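# Remove the E2 piece, then move D3's piece to E2

## Task

Lift the piece standing on square E2 off the board and set it upright on the table, off the board. Then carry the piece from D3 onto E2. Squares are named by the labels along the board's edge. When finished, every other square must hold exactly what it held at the start, all pieces must be upright, and each relocated piece must sit entirely within its new square.

## Robot and tools

Robot: two arms, left_arm and right_arm, each with a two-finger gripper, mounted on plates joined by a metal frame behind them. A "too close" warning treats each plate and its half of the frame as part of that arm. Calibrated bases in the scene frame: left_arm (-0.030, +0.361, +0.130) m, right_arm (-0.002, -0.338, +0.130) m, both nearly unrotated.

Scene frame: origin at table-top height, midway between the nominal bases; +x points out over the table, +y toward left_arm, +z up. Arm names do not match image left/right. Printed hand positions and orientations can be wrong by a few centimetres, more at long reach. end_effector_position is the spot between the finger pads, about 1 cm short of the fingertips; fingers point along the gripper's +z and spread along its y.

Every motion command uses rows of 14 numbers, one row covering both arms: dx, dy, dz, rx, ry, rz, opening for left_arm, then the same seven for right_arm. All are in [-1, 1]. The first six are an offset (not a pose) along scene axes, measured from that arm's "Hand target" as it was when the action or move began; 1.0 = 0.6 m of travel or 180 degrees of turn. rx, ry, rz form one rotation vector, turning about the Hand target's position. Opening is absolute: +1 fully open (0.094 m), -1 closed. Six zeros for an arm re-request its current Hand target; the opening number is always a live command, so repeat the present value to leave a gripper alone (0 means half open). Orientation commands are clipped to within 40 degrees of the measured one each step.

execute_actions(actions, cameras): actions is a list of actions; each action is up to 15 rows, one per 1/30 s step, the last row held to fill 15 steps. Every row counts from the action's starting Hand target, not the preceding row; a new action restarts from the updated target, so repeating an offset moves further. An empty list just reports state and images.

move(target, speed, blend, opening_speed, blocking, cameras): target is one 14-number row or a list of up to 15 rows; all rows are offsets from the same starting Hand targets. Paths are straight, end together, take at least 0.5 s and at most 10 s. speed in m/s, 0.002 to 4.3, default 0.25 (turns up to twice that in rad/s); one value or one per target. blend (m) rounds corners between listed targets. opening_speed (0.2 or more, per second on the -1..1 scale) makes fingers move gradually; use it near its minimum on anything fragile. Opening changes in later rows are applied on arrival, after everything is still. blocking=false returns after about 0.5 s while the move continues. Moves do not avoid obstacles or the other arm; faster moves lag and stray more and hit harder. Keep paths away from an arm's own base, since passing near it can flip the shoulder posture.

wait(seconds 0 to 10, cameras) lets time pass with the last commands held. stop(cameras) brakes a running move. zoom_image(camera, region [x0,y0,x1,y1] pixels, max 504x504) enlarges part of the latest image of cam_high, cam_low, cam_left_wrist or cam_right_wrist (all 896x504). finished_scene(scene=1) ends the scene irreversibly.

Results: per-arm end_effector_position (m) and end_effector_quat_wxyz in the scene frame, Hand target (next offsets start here), Joint positions (last = opening in metres), Joint velocities ("within noise" means still), joint torques (include arm weight; numbers 3 and 4 wrap at ±28 N m), grip_measured (same scale as opening; reads slightly wide when empty, a bit narrow when squeezing a hard part, and tracks the command so it shows no contact), grip_effort_nm (motor effort, negative closing; not pad force), Tool commands, and for move a "move:" line giving the ending (done, off_target, moving, held, fault) and limits (paced = pose clipped, held = steps withheld). done means at rest within 10 mm and 2 degrees; neither done nor off_target tells you about contact. A gripper often rests a centimetre or so short of its target because of friction or weight; resend the shortfall as an offset. An arm blocked by an object keeps pushing until commanded back past its gripper.

Gripping: pads squeeze around 50 to 64 N each; to release, command well above grip_measured. Closing on the other arm's fingers counts as arms pressing together.

Avoid: dropping pieces or letting go while they move, knocking pieces over, anything leaving the table, hard impacts or pushes, and collisions between arms (can fail the scene). The clearance check does not guard gripper-to-gripper contact. Holding loads, staying stretched, or pushing at unreachable poses heats motors; a MOTOR HOT line warns at 85 °C, and at 100 °C the arm goes limp for 30 s or more, possibly with no warning.

Each tool is called after "Request:" by a JSON object that holds its "name" and its "arguments".

## Session

Request:
{"name": "execute_actions", "arguments": {"actions": []}}

Scene clock: 0.00 s.
left_arm: end_effector_position=(+0.4805, +0.0078, +0.1215) grip_measured=+1.000 grip_effort_nm=n/a end_effector_quat_wxyz=(+0.040, +0.028, +0.999, +0.011) | right_arm: end_effector_position=(+0.6324, -0.1936, +0.1017) grip_measured=+1.000 grip_effort_nm=n/a end_effector_quat_wxyz=(+0.236, -0.395, +0.886, +0.054)
Joint positions: left_arm=[-0.642 2.094 1.596 -1.01 -0.088 -0.57 0.094] | right_arm=[0.148 2.018 1.333 -0.426 -0.201 -0.627 0.094]
Joint velocities: within noise
Joint torques (N m): no reading
Heat: left arm: hottest shoulder 32 °C; right arm: hottest wrist yaw 35 °C.
Hand target: left_arm +0.4849, +0.0048, +0.1191; +0.042, +0.027, +0.999, +0.010 | right_arm +0.6458, -0.1914, +0.1178; +0.254, -0.395, +0.881, +0.050
Tool commands: left_gripper/opening=+1.0 right_gripper/opening=+1.0

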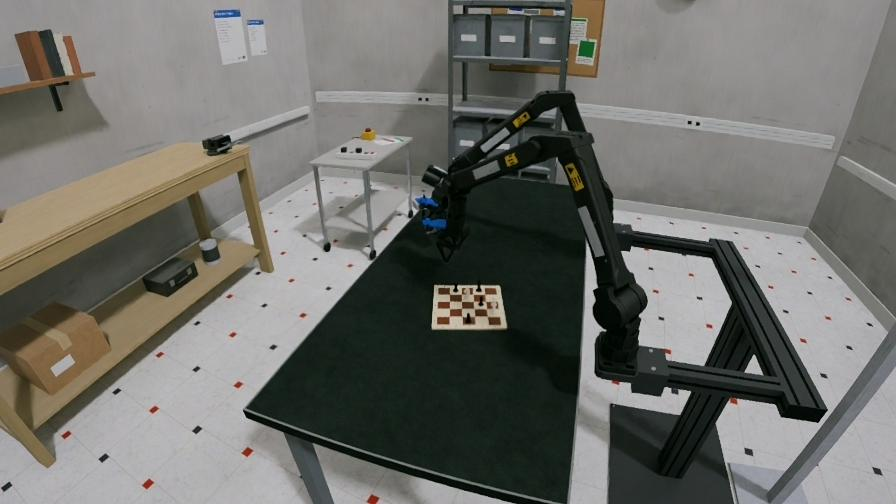

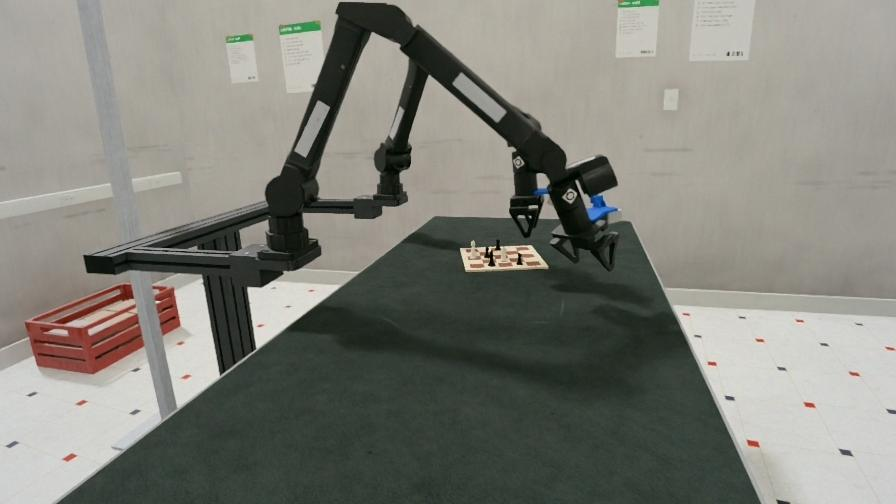

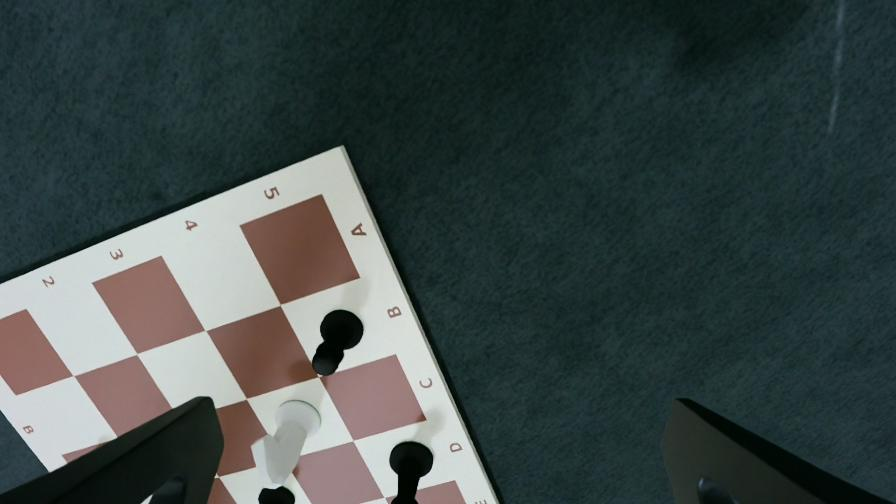

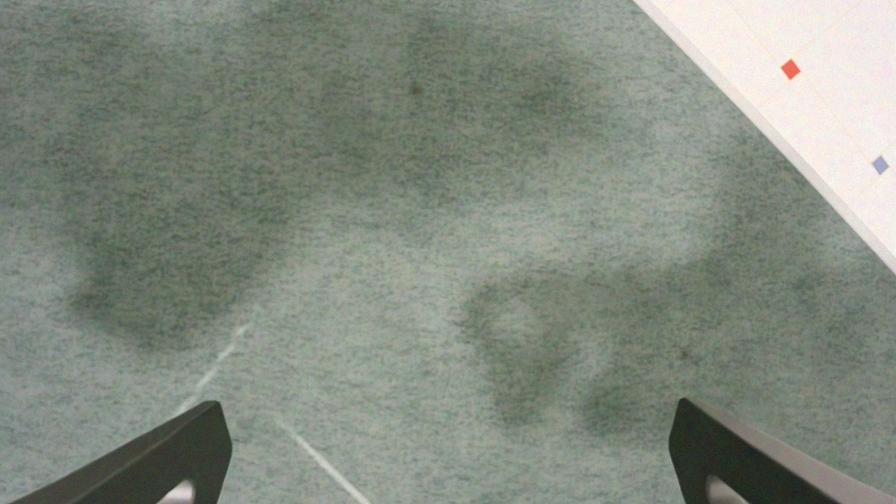

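Request:
{"name": "zoom_image", "arguments": {"camera": "cam_high", "region": [420, 270, 520, 340]}}

Request:
{"name": "zoom_image", "arguments": {"camera": "cam_low", "region": [450, 230, 560, 280]}}

Request:
{"name": "zoom_image", "arguments": {"camera": "cam_left_wrist", "region": [0, 130, 504, 504]}}

Scaled by 5.040 from the camera's 896x504 image, which has a finer 1280x720 frame.

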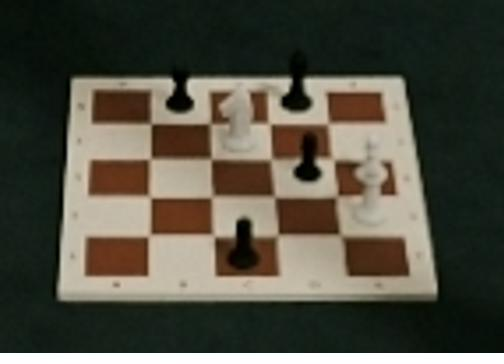

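Scaled by 4.582 from the camera's 896x504 image, which has a finer 1280x720 frame.

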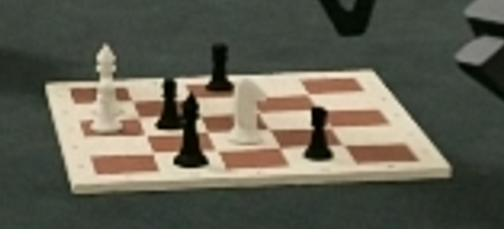

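Scaled by 1.000.

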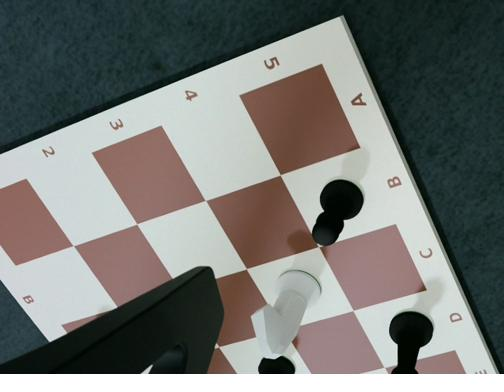

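Request:
{"name": "move", "arguments": {"target": [-0.1415, 0.2753, 0.3015, -0.001, 0.0276, -0.105, 1.0, 0, 0, 0, 0, 0, 0, 1.0], "speed": 0.3}}

Scene clock: 93.77 s.
left_arm: end_effector_position=(+0.4057, +0.1675, +0.3096) grip_measured=+1.000 grip_effort_nm=-0.007 end_effector_quat_wxyz=(+0.018, +0.185, +0.983, -0.003) | right_arm: end_effector_position=(+0.6324, -0.1936, +0.1017) grip_measured=+1.000 grip_effort_nm=-0.002 end_effector_quat_wxyz=(+0.236, -0.395, +0.886, +0.054)
Joint positions: left_arm=[-0.448 1.568 1.363 -1.317 -0.025 -0.062 0.094] | right_arm=[0.148 2.018 1.333 -0.426 -0.201 -0.627 0.094]
Joint velocities: within noise
Joint torques (N m): left_arm=[-1.49 -11.11 9.01 -0.39 -0.01 0.09] | right_arm=[0.32 -18.49 10.06 1.73 -0.16 -0.02]
Heat: left arm: hottest shoulder 39 °C; right arm: hottest shoulder 43 °C.
Hand target: left_arm +0.4000, +0.1700, +0.2999; +0.000, +0.191, +0.982, +0.000 | right_arm +0.6458, -0.1914, +0.1178; +0.254, -0.395, +0.881, +0.050
Off the commanded pose: left_arm 0.011 m, 2 deg | right_arm 0.021 m, 2 deg.
move: off_target (left_arm, right_arm)

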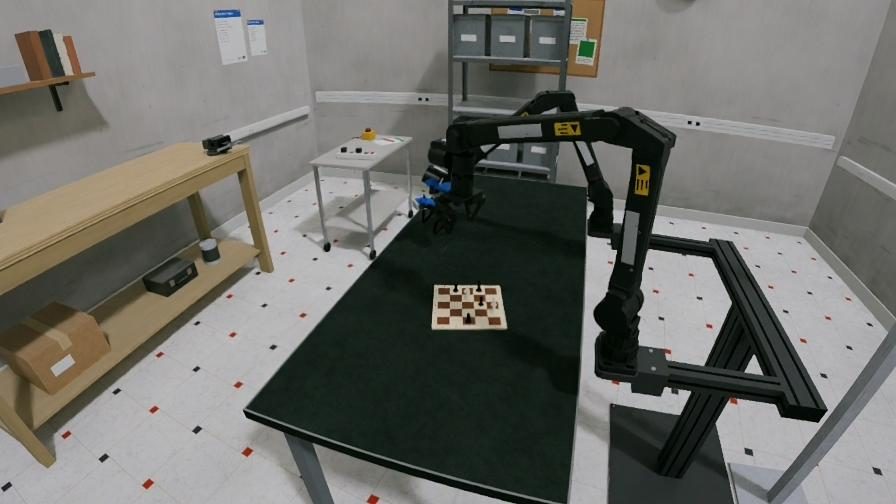

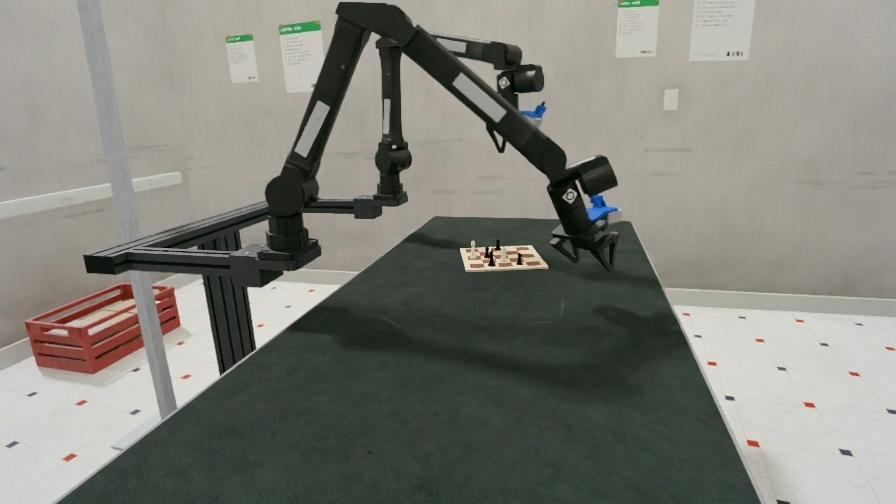

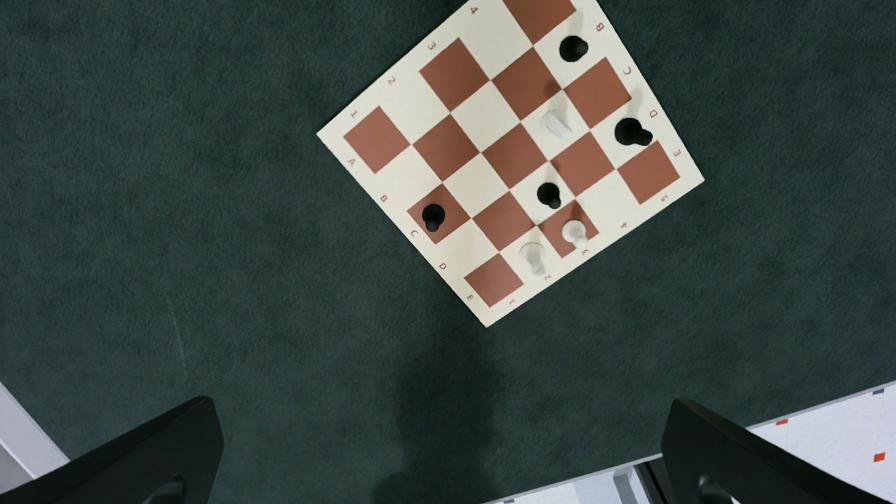

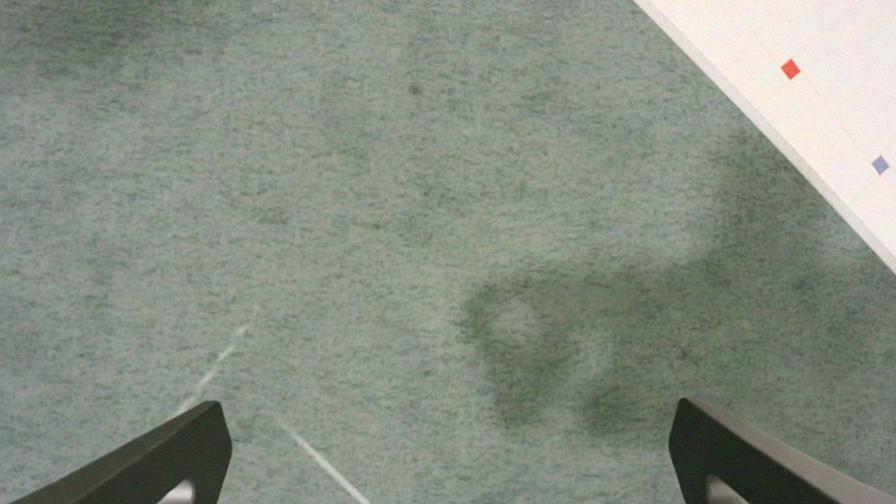

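Request:
{"name": "zoom_image", "arguments": {"camera": "cam_left_wrist", "region": [310, 0, 720, 340]}}

Request:
{"name": "zoom_image", "arguments": {"camera": "cam_left_wrist", "region": [480, 140, 680, 320]}}

Request:
{"name": "zoom_image", "arguments": {"camera": "cam_high", "region": [425, 275, 515, 335]}}

Scaled by 1.229 from the camera's 896x504 image, which has a finer 1280x720 frame.

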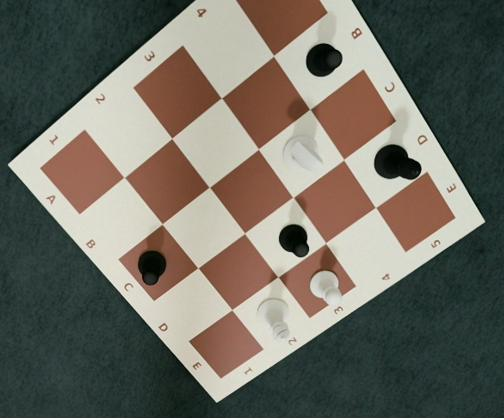

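Scaled by 2.520 from the camera's 896x504 image, which has a finer 1280x720 frame.

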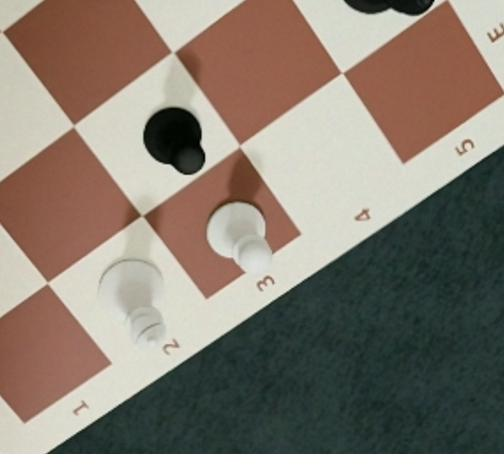

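Scaled by 5.600 from the camera's 896x504 image, which has a finer 1280x720 frame.

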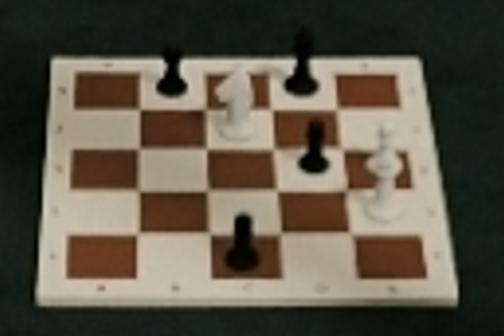

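Request:
{"name": "zoom_image", "arguments": {"camera": "cam_high", "region": [476, 284, 512, 324]}}

Request:
{"name": "zoom_image", "arguments": {"camera": "cam_low", "region": [455, 232, 555, 276]}}

Request:
{"name": "zoom_image", "arguments": {"camera": "cam_left_wrist", "region": [490, 180, 610, 300]}}

Scaled by 12.600 from the camera's 896x504 image, which has a finer 1280x720 frame.

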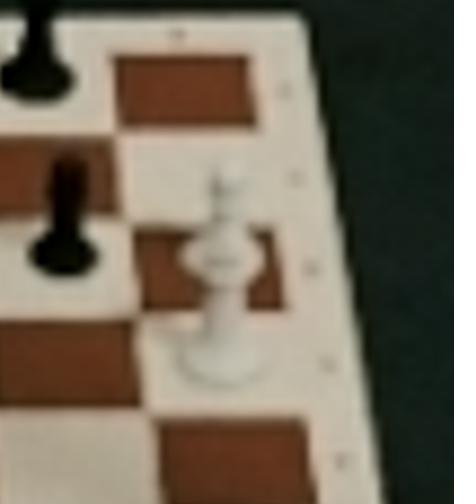

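Scaled by 5.040 from the camera's 896x504 image, which has a finer 1280x720 frame.

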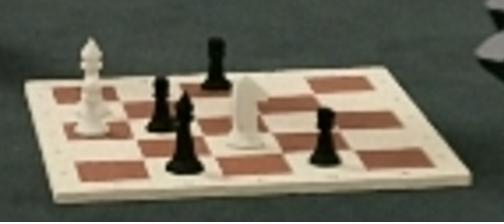

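Scaled by 4.200 from the camera's 896x504 image, which has a finer 1280x720 frame.

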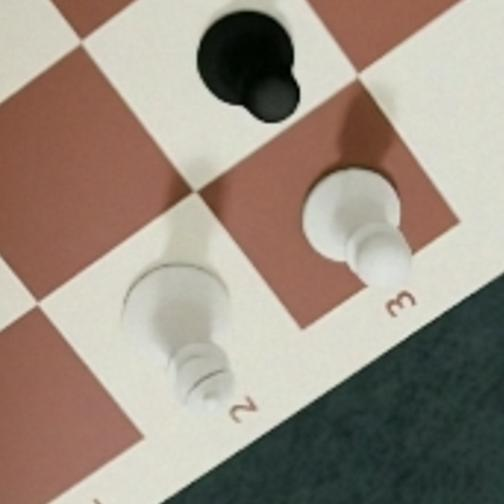

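Request:
{"name": "move", "arguments": {"target": [-0.2133, -0.06, -0.308, 0, 0, -0.1278, 0.3, 0, 0, 0, 0, 0, 0, 1.0], "speed": 0.3, "cameras": ["cam_left_wrist", "cam_low", "cam_high"]}}

Scene clock: 287.13 s.
left_arm: end_effector_position=(+0.2720, +0.1348, +0.1209) grip_measured=+0.302 grip_effort_nm=-0.120 end_effector_quat_wxyz=(+0.001, +0.377, +0.926, +0.000) | right_arm: end_effector_position=(+0.6324, -0.1936, +0.1017) grip_measured=+1.000 grip_effort_nm=-0.002 end_effector_quat_wxyz=(+0.236, -0.395, +0.886, +0.054)
Joint positions: left_arm=[-0.666 1.603 0.829 -0.787 -0.025 0.12 0.061] | right_arm=[0.148 2.018 1.333 -0.426 -0.201 -0.627 0.094]
Joint velocities: within noise
Joint torques (N m): left_arm=[-1.67 -8.53 7.16 0.64 -0.09 0.11] | right_arm=[0.32 -18.55 10.07 1.74 -0.16 -0.02]
Heat: left arm: hottest elbow 35 °C; right arm: hottest shoulder 45 °C.
Hand target: left_arm +0.2721, +0.1340, +0.1151; +0.000, +0.383, +0.924, +0.000 | right_arm +0.6458, -0.1914, +0.1178; +0.254, -0.395, +0.881, +0.050
Off the commanded pose: left_arm 0.006 m, 1 deg | right_arm 0.021 m, 2 deg.
move: off_target (right_arm)
Images, in order (width x height): cam_high 896x504, cam_low 896x504, cam_left_wrist 896x504.

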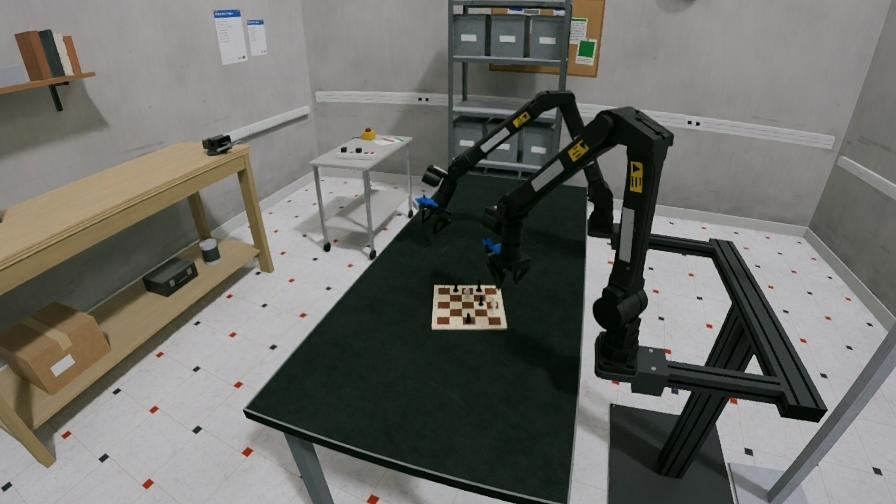

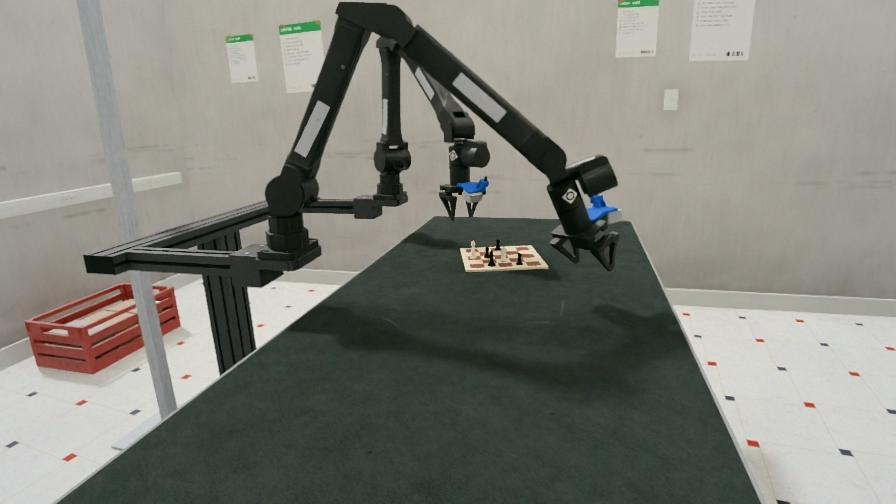

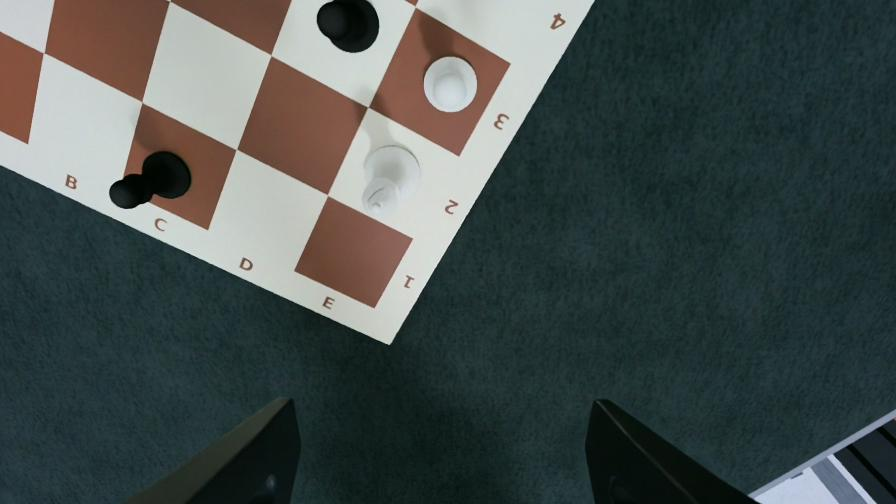

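Request:
{"name": "zoom_image", "arguments": {"camera": "cam_left_wrist", "region": [280, 0, 530, 160]}}

Request:
{"name": "zoom_image", "arguments": {"camera": "cam_left_wrist", "region": [280, 140, 530, 350]}}

Request:
{"name": "zoom_image", "arguments": {"camera": "cam_left_wrist", "region": [0, 0, 250, 240]}}

Scaled by 2.016 from the camera's 896x504 image, which has a finer 1280x720 frame.

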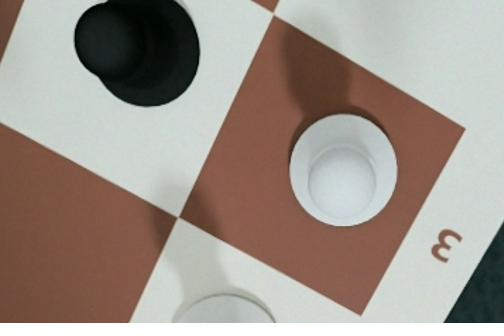

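Scaled by 2.016 from the camera's 896x504 image, which has a finer 1280x720 frame.

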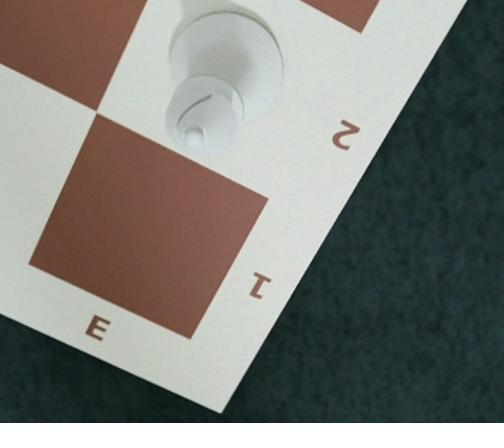

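Scaled by 2.016 from the camera's 896x504 image, which has a finer 1280x720 frame.

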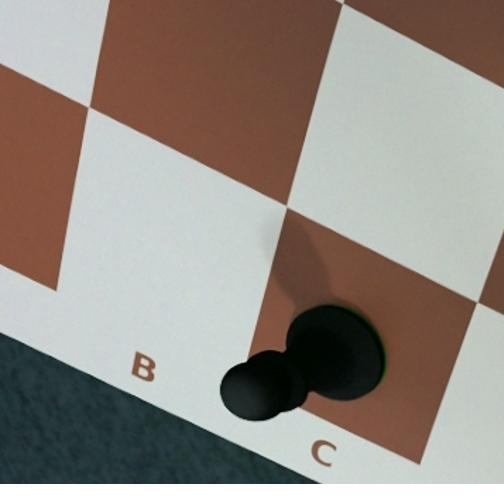

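Request:
{"name": "move", "arguments": {"target": [0.0623, -0.0095, -0.0552, 0, 0, 0, 0.0, 0, 0, 0, 0, 0, 0, 1.0], "speed": 0.2, "cameras": ["cam_left_wrist", "cam_low"]}}

Scene clock: 392.67 s.
left_arm: end_effector_position=(+0.2932, +0.1371, +0.0805) grip_measured=+0.002 grip_effort_nm=-0.115 end_effector_quat_wxyz=(-0.015, +0.380, +0.925, +0.004) | right_arm: end_effector_position=(+0.6324, -0.1936, +0.1017) grip_measured=+1.000 grip_effort_nm=0.002 end_effector_quat_wxyz=(+0.236, -0.395, +0.886, +0.054)
Joint positions: left_arm=[-0.626 1.741 0.871 -0.722 -0.025 0.166 0.047] | right_arm=[0.148 2.018 1.333 -0.426 -0.201 -0.627 0.094]
Joint velocities: within noise
Joint torques (N m): left_arm=[-1.26 -9.82 9.4 0.55 -0.08 0.08] | right_arm=[0.38 -18.49 10.06 1.73 -0.16 -0.02]
Heat: left arm: hottest shoulder 34 °C; right arm: hottest shoulder 45 °C.
Hand target: left_arm +0.3094, +0.1283, +0.0819; +0.000, +0.383, +0.924, +0.000 | right_arm +0.6458, -0.1914, +0.1178; +0.254, -0.395, +0.881, +0.050
Off the commanded pose: left_arm 0.019 m, 2 deg | right_arm 0.021 m, 2 deg.
move: off_target (left_arm, right_arm)
Images, in order (width x height): cam_low 896x504, cam_left_wrist 896x504.

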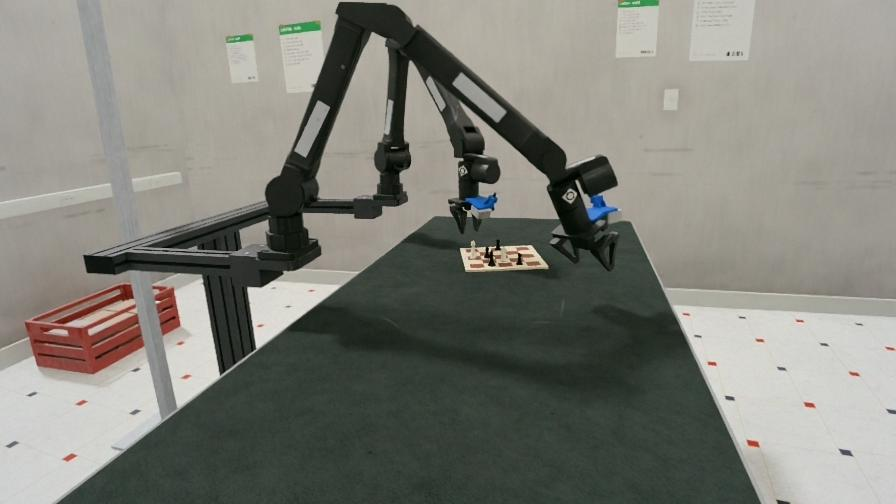

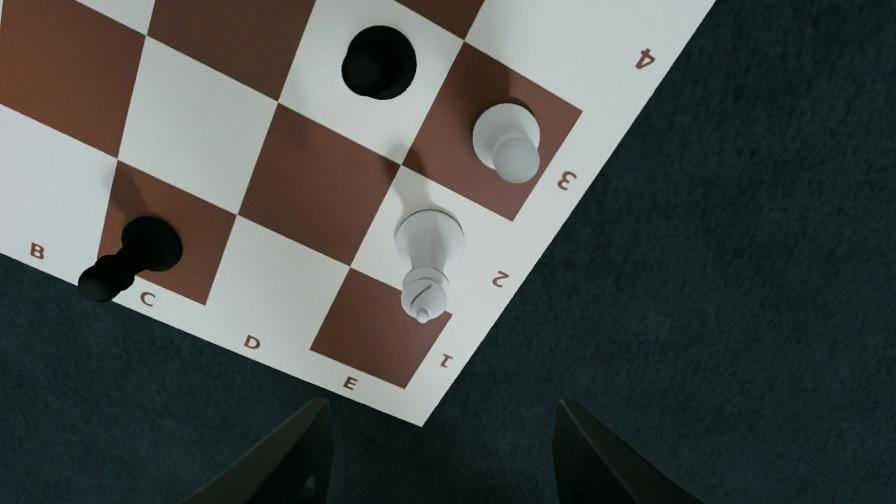

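Request:
{"name": "zoom_image", "arguments": {"camera": "cam_left_wrist", "region": [290, 200, 540, 440]}}

Request:
{"name": "zoom_image", "arguments": {"camera": "cam_left_wrist", "region": [370, 0, 620, 240]}}

Request:
{"name": "zoom_image", "arguments": {"camera": "cam_left_wrist", "region": [80, 0, 330, 320]}}

Scaled by 2.016 from the camera's 896x504 image, which has a finer 1280x720 frame.

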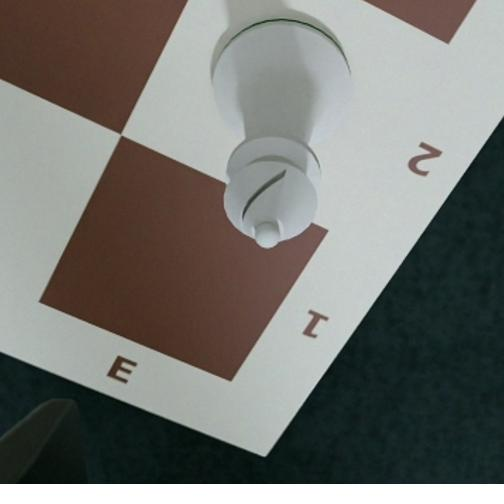

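Scaled by 2.016 from the camera's 896x504 image, which has a finer 1280x720 frame.

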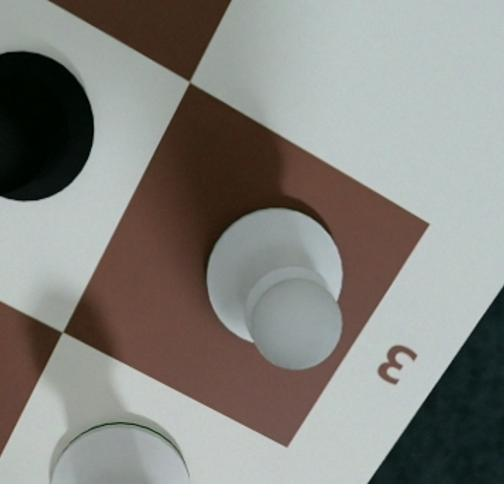

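Scaled by 1.575 from the camera's 896x504 image, which has a finer 1280x720 frame.

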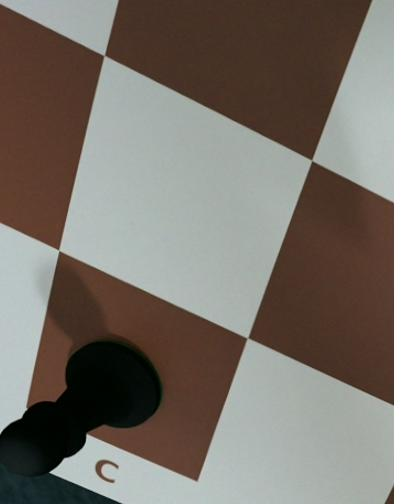

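Request:
{"name": "zoom_image", "arguments": {"camera": "cam_left_wrist", "region": [230, 370, 350, 504]}}

Request:
{"name": "zoom_image", "arguments": {"camera": "cam_left_wrist", "region": [540, 370, 660, 504]}}

Request:
{"name": "zoom_image", "arguments": {"camera": "cam_low", "region": [430, 140, 530, 270]}}

Scaled by 3.761 from the camera's 896x504 image, which has a finer 1280x720 frame.

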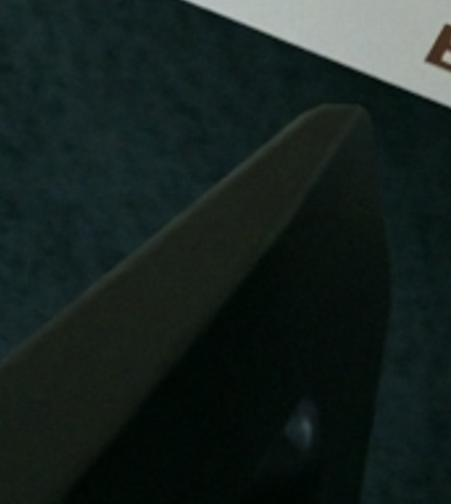

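Scaled by 3.761 from the camera's 896x504 image, which has a finer 1280x720 frame.

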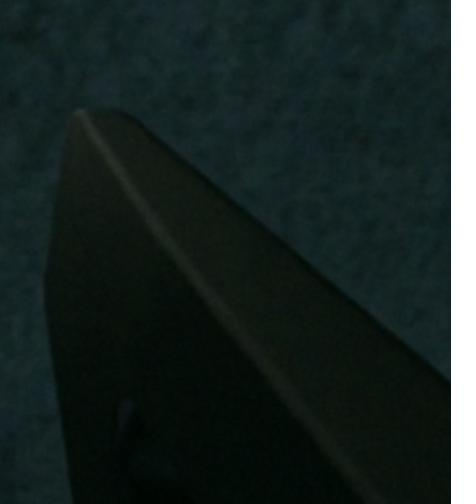

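Scaled by 3.877 from the camera's 896x504 image, which has a finer 1280x720 frame.

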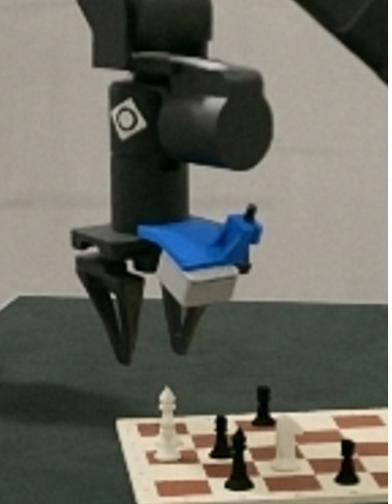

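Request:
{"name": "move", "arguments": {"target": [0.0143, -0.0055, -0.0348, 0, 0, 0, 0.0, 0, 0, 0, 0, 0, 0, 1.0], "speed": 0.15, "cameras": ["cam_left_wrist", "cam_low"]}}

Scene clock: 503.10 s.
left_arm: end_effector_position=(+0.3014, +0.1314, +0.0628) grip_measured=+0.002 grip_effort_nm=-0.125 end_effector_quat_wxyz=(-0.012, +0.383, +0.924, +0.003) | right_arm: end_effector_position=(+0.6324, -0.1936, +0.1017) grip_measured=+1.000 grip_effort_nm=0.002 end_effector_quat_wxyz=(+0.236, -0.395, +0.886, +0.054)
Joint positions: left_arm=[-0.625 1.798 0.888 -0.675 -0.025 0.173 0.047] | right_arm=[0.148 2.018 1.333 -0.426 -0.201 -0.627 0.094]
Joint velocities: within noise
Joint torques (N m): left_arm=[-0.79 -9.82 9.13 0.57 -0.07 0.1] | right_arm=[0.32 -18.55 10.06 1.73 -0.16 -0.02]
Heat: left arm: hottest shoulder 34 °C; right arm: hottest shoulder 45 °C.
Hand target: left_arm +0.3180, +0.1250, +0.0611; +0.000, +0.383, +0.924, +0.000 | right_arm +0.6458, -0.1914, +0.1178; +0.254, -0.395, +0.881, +0.050
Off the commanded pose: left_arm 0.018 m, 1 deg | right_arm 0.021 m, 2 deg.
move: off_target (left_arm, right_arm)
Images, in order (width x height): cam_low 896x504, cam_left_wrist 896x504.

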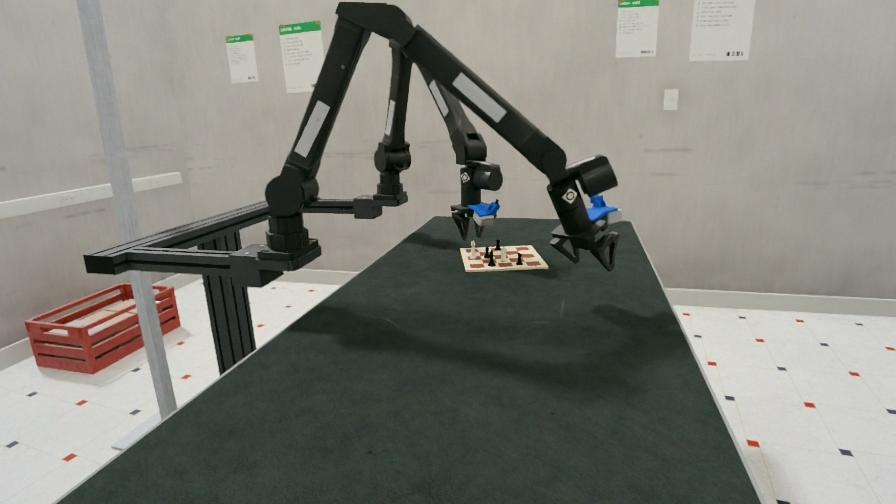

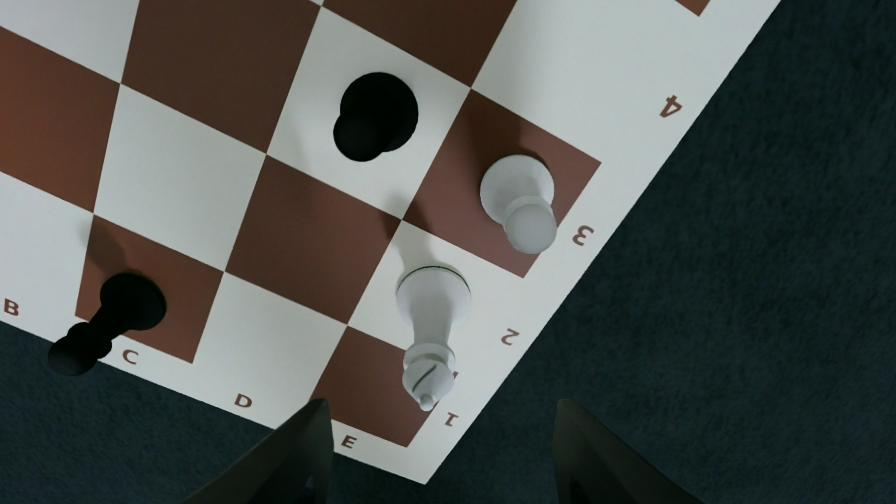

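Request:
{"name": "move", "arguments": {"target": [0.0085, -0.0007, -0.0413, 0, 0, 0, 0.0, 0, 0, 0, 0, 0, 0, 1.0], "speed": 0.1, "cameras": ["cam_left_wrist", "cam_low"]}}

Scene clock: 520.70 s.
left_arm: end_effector_position=(+0.3081, +0.1300, +0.0394) grip_measured=+0.002 grip_effort_nm=-0.120 end_effector_quat_wxyz=(-0.010, +0.382, +0.924, +0.003) | right_arm: end_effector_position=(+0.6324, -0.1936, +0.1017) grip_measured=+1.000 grip_effort_nm=-0.007 end_effector_quat_wxyz=(+0.236, -0.395, +0.886, +0.054)
Joint positions: left_arm=[-0.617 1.864 0.898 -0.616 -0.025 0.18 0.047] | right_arm=[0.148 2.018 1.333 -0.426 -0.201 -0.627 0.094]
Joint velocities: within noise
Joint torques (N m): left_arm=[-0.91 -10.29 8.49 0.55 -0.07 0.1] | right_arm=[0.32 -18.55 10.06 1.73 -0.16 -0.02]
Heat: left arm: hottest shoulder 34 °C; right arm: hottest shoulder 46 °C.
Hand target: left_arm +0.3230, +0.1247, +0.0362; +0.000, +0.383, +0.924, +0.000 | right_arm +0.6458, -0.1914, +0.1178; +0.254, -0.395, +0.881, +0.050
Off the commanded pose: left_arm 0.016 m, 1 deg | right_arm 0.021 m, 2 deg.
move: off_target (left_arm, right_arm)
Images, in order (width x height): cam_low 896x504, cam_left_wrist 896x504.

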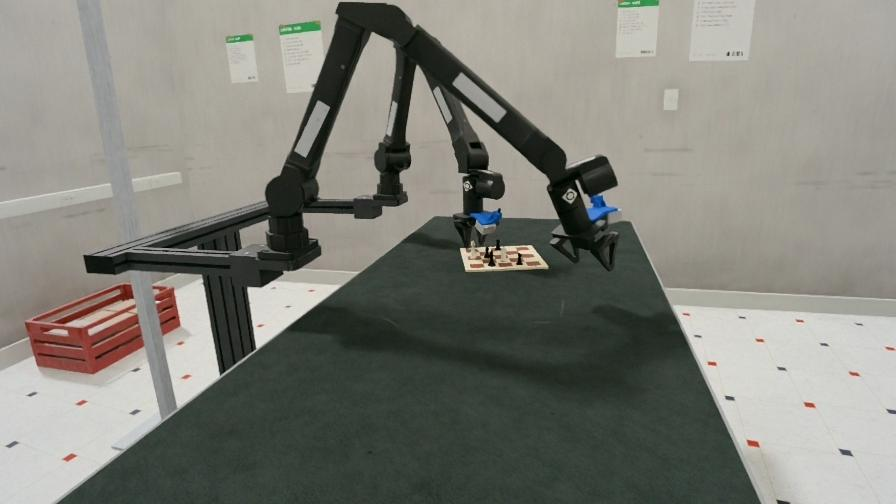

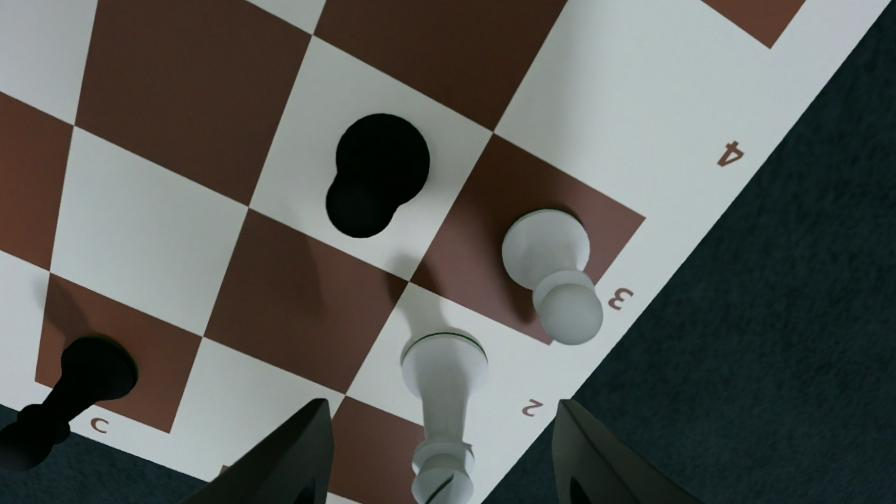

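Request:
{"name": "move", "arguments": {"target": [0, 0, 0, 0, 0, 0, -0.9, 0, 0, 0, 0, 0, 0, 1.0], "speed": 0.1, "opening_speed": 0.7, "cameras": ["cam_left_wrist", "cam_low"]}}

Scene clock: 547.10 s.
left_arm: end_effector_position=(+0.3081, +0.1300, +0.0394) grip_measured=-0.778 grip_effort_nm=-1.028 end_effector_quat_wxyz=(-0.010, +0.382, +0.924, +0.003) | right_arm: end_effector_position=(+0.6324, -0.1936, +0.1017) grip_measured=+1.000 grip_effort_nm=-0.007 end_effector_quat_wxyz=(+0.236, -0.395, +0.886, +0.054)
Joint positions: left_arm=[-0.617 1.864 0.898 -0.616 -0.025 0.181 0.01] | right_arm=[0.148 2.018 1.333 -0.426 -0.201 -0.627 0.094]
Joint velocities: within noise
Joint torques (N m): left_arm=[-0.85 -10.23 8.49 0.57 -0.07 0.1] | right_arm=[0.32 -18.55 10.06 1.73 -0.16 -0.02]
Heat: left arm: hottest shoulder 35 °C; right arm: hottest shoulder 46 °C.
Hand target: left_arm +0.3230, +0.1247, +0.0362; +0.000, +0.383, +0.924, +0.000 | right_arm +0.6458, -0.1914, +0.1178; +0.254, -0.395, +0.881, +0.050
Off the commanded pose: left_arm 0.016 m, 1 deg | right_arm 0.021 m, 2 deg.
move: off_target (left_arm, right_arm)
Images, in order (width x height): cam_low 896x504, cam_left_wrist 896x504.

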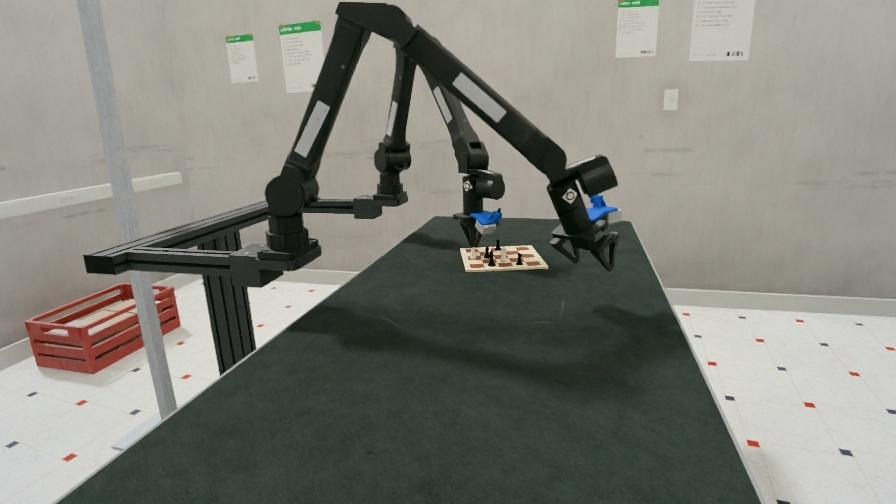

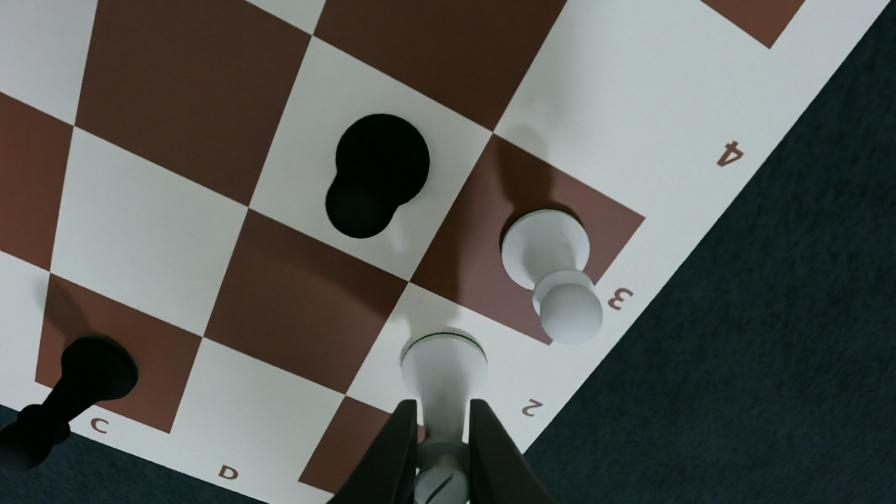

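Request:
{"name": "move", "arguments": {"target": [[-0.0183, 0.0063, 0.0813, 0, 0, 0, -0.9, 0, 0, 0, 0, 0, 0, 1.0], [-0.154, 0.0222, 0.0813, 0, 0, 0, -0.9, 0, 0, 0, 0, 0, 0, 1.0]], "speed": 0.15, "blend": [0.015, 0], "cameras": ["cam_left_wrist", "cam_low", "cam_high"]}}

Scene clock: 592.17 s.
left_arm: end_effector_position=(+0.2295, +0.1408, +0.0834) grip_measured=-0.779 grip_effort_nm=-1.038 end_effector_quat_wxyz=(-0.009, +0.387, +0.922, +0.003) | right_arm: end_effector_position=(+0.6324, -0.1936, +0.1017) grip_measured=+1.000 grip_effort_nm=-0.002 end_effector_quat_wxyz=(+0.236, -0.395, +0.886, +0.054)
Joint positions: left_arm=[-0.725 1.628 0.712 -0.666 -0.025 0.083 0.01] | right_arm=[0.148 2.018 1.333 -0.426 -0.201 -0.627 0.094]
Joint velocities: within noise
Joint torques (N m): left_arm=[-1.85 -9.41 5.91 0.58 -0.08 -0.14] | right_arm=[0.32 -18.55 10.06 1.72 -0.16 -0.02]
Heat: left arm: hottest shoulder 35 °C; right arm: hottest shoulder 46 °C.
Hand target: left_arm +0.2306, +0.1379, +0.0851; +0.000, +0.383, +0.924, +0.000 | right_arm +0.6458, -0.1914, +0.1178; +0.254, -0.395, +0.881, +0.050
Off the commanded pose: left_arm 0.003 m, 1 deg | right_arm 0.021 m, 2 deg.
move: off_target (right_arm)
Images, in order (width x height): cam_high 896x504, cam_low 896x504, cam_left_wrist 896x504.

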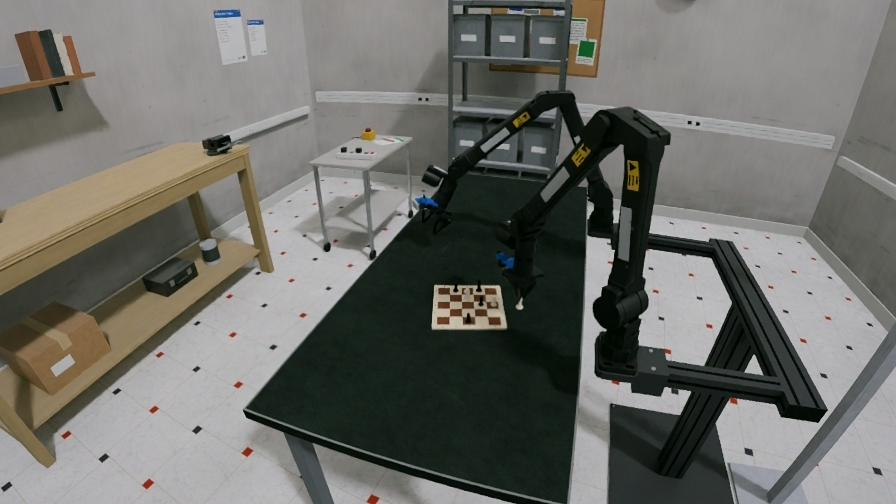

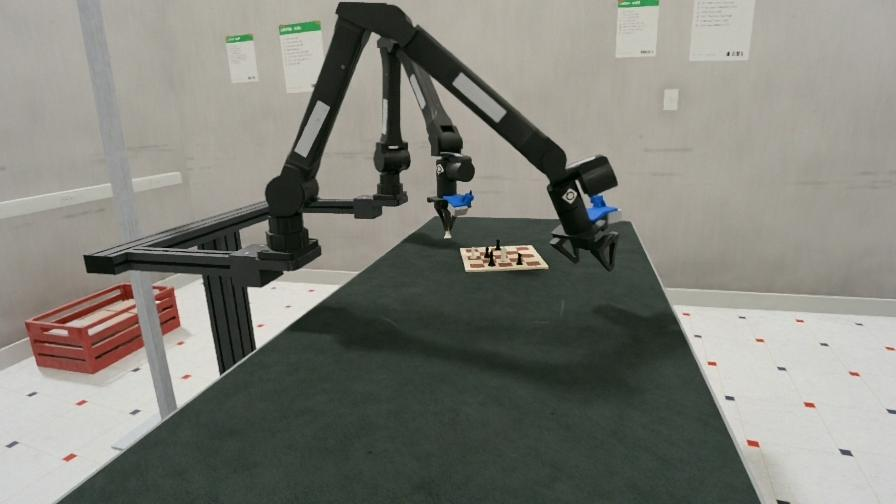

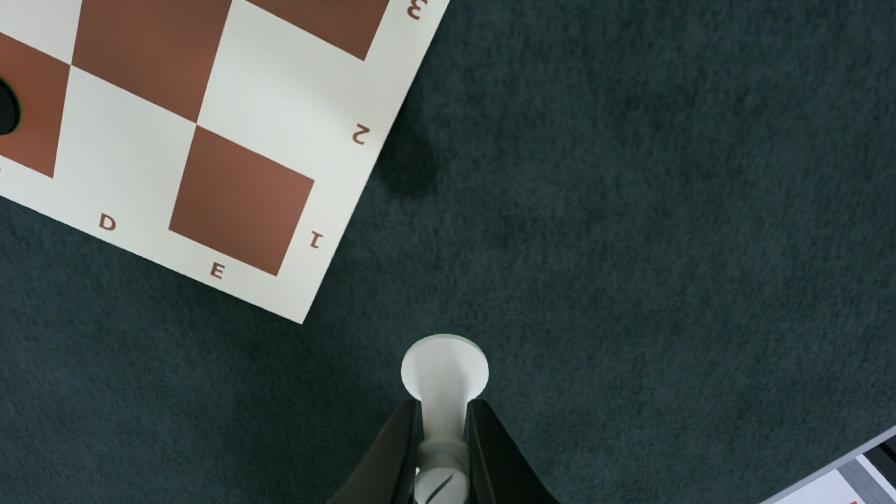

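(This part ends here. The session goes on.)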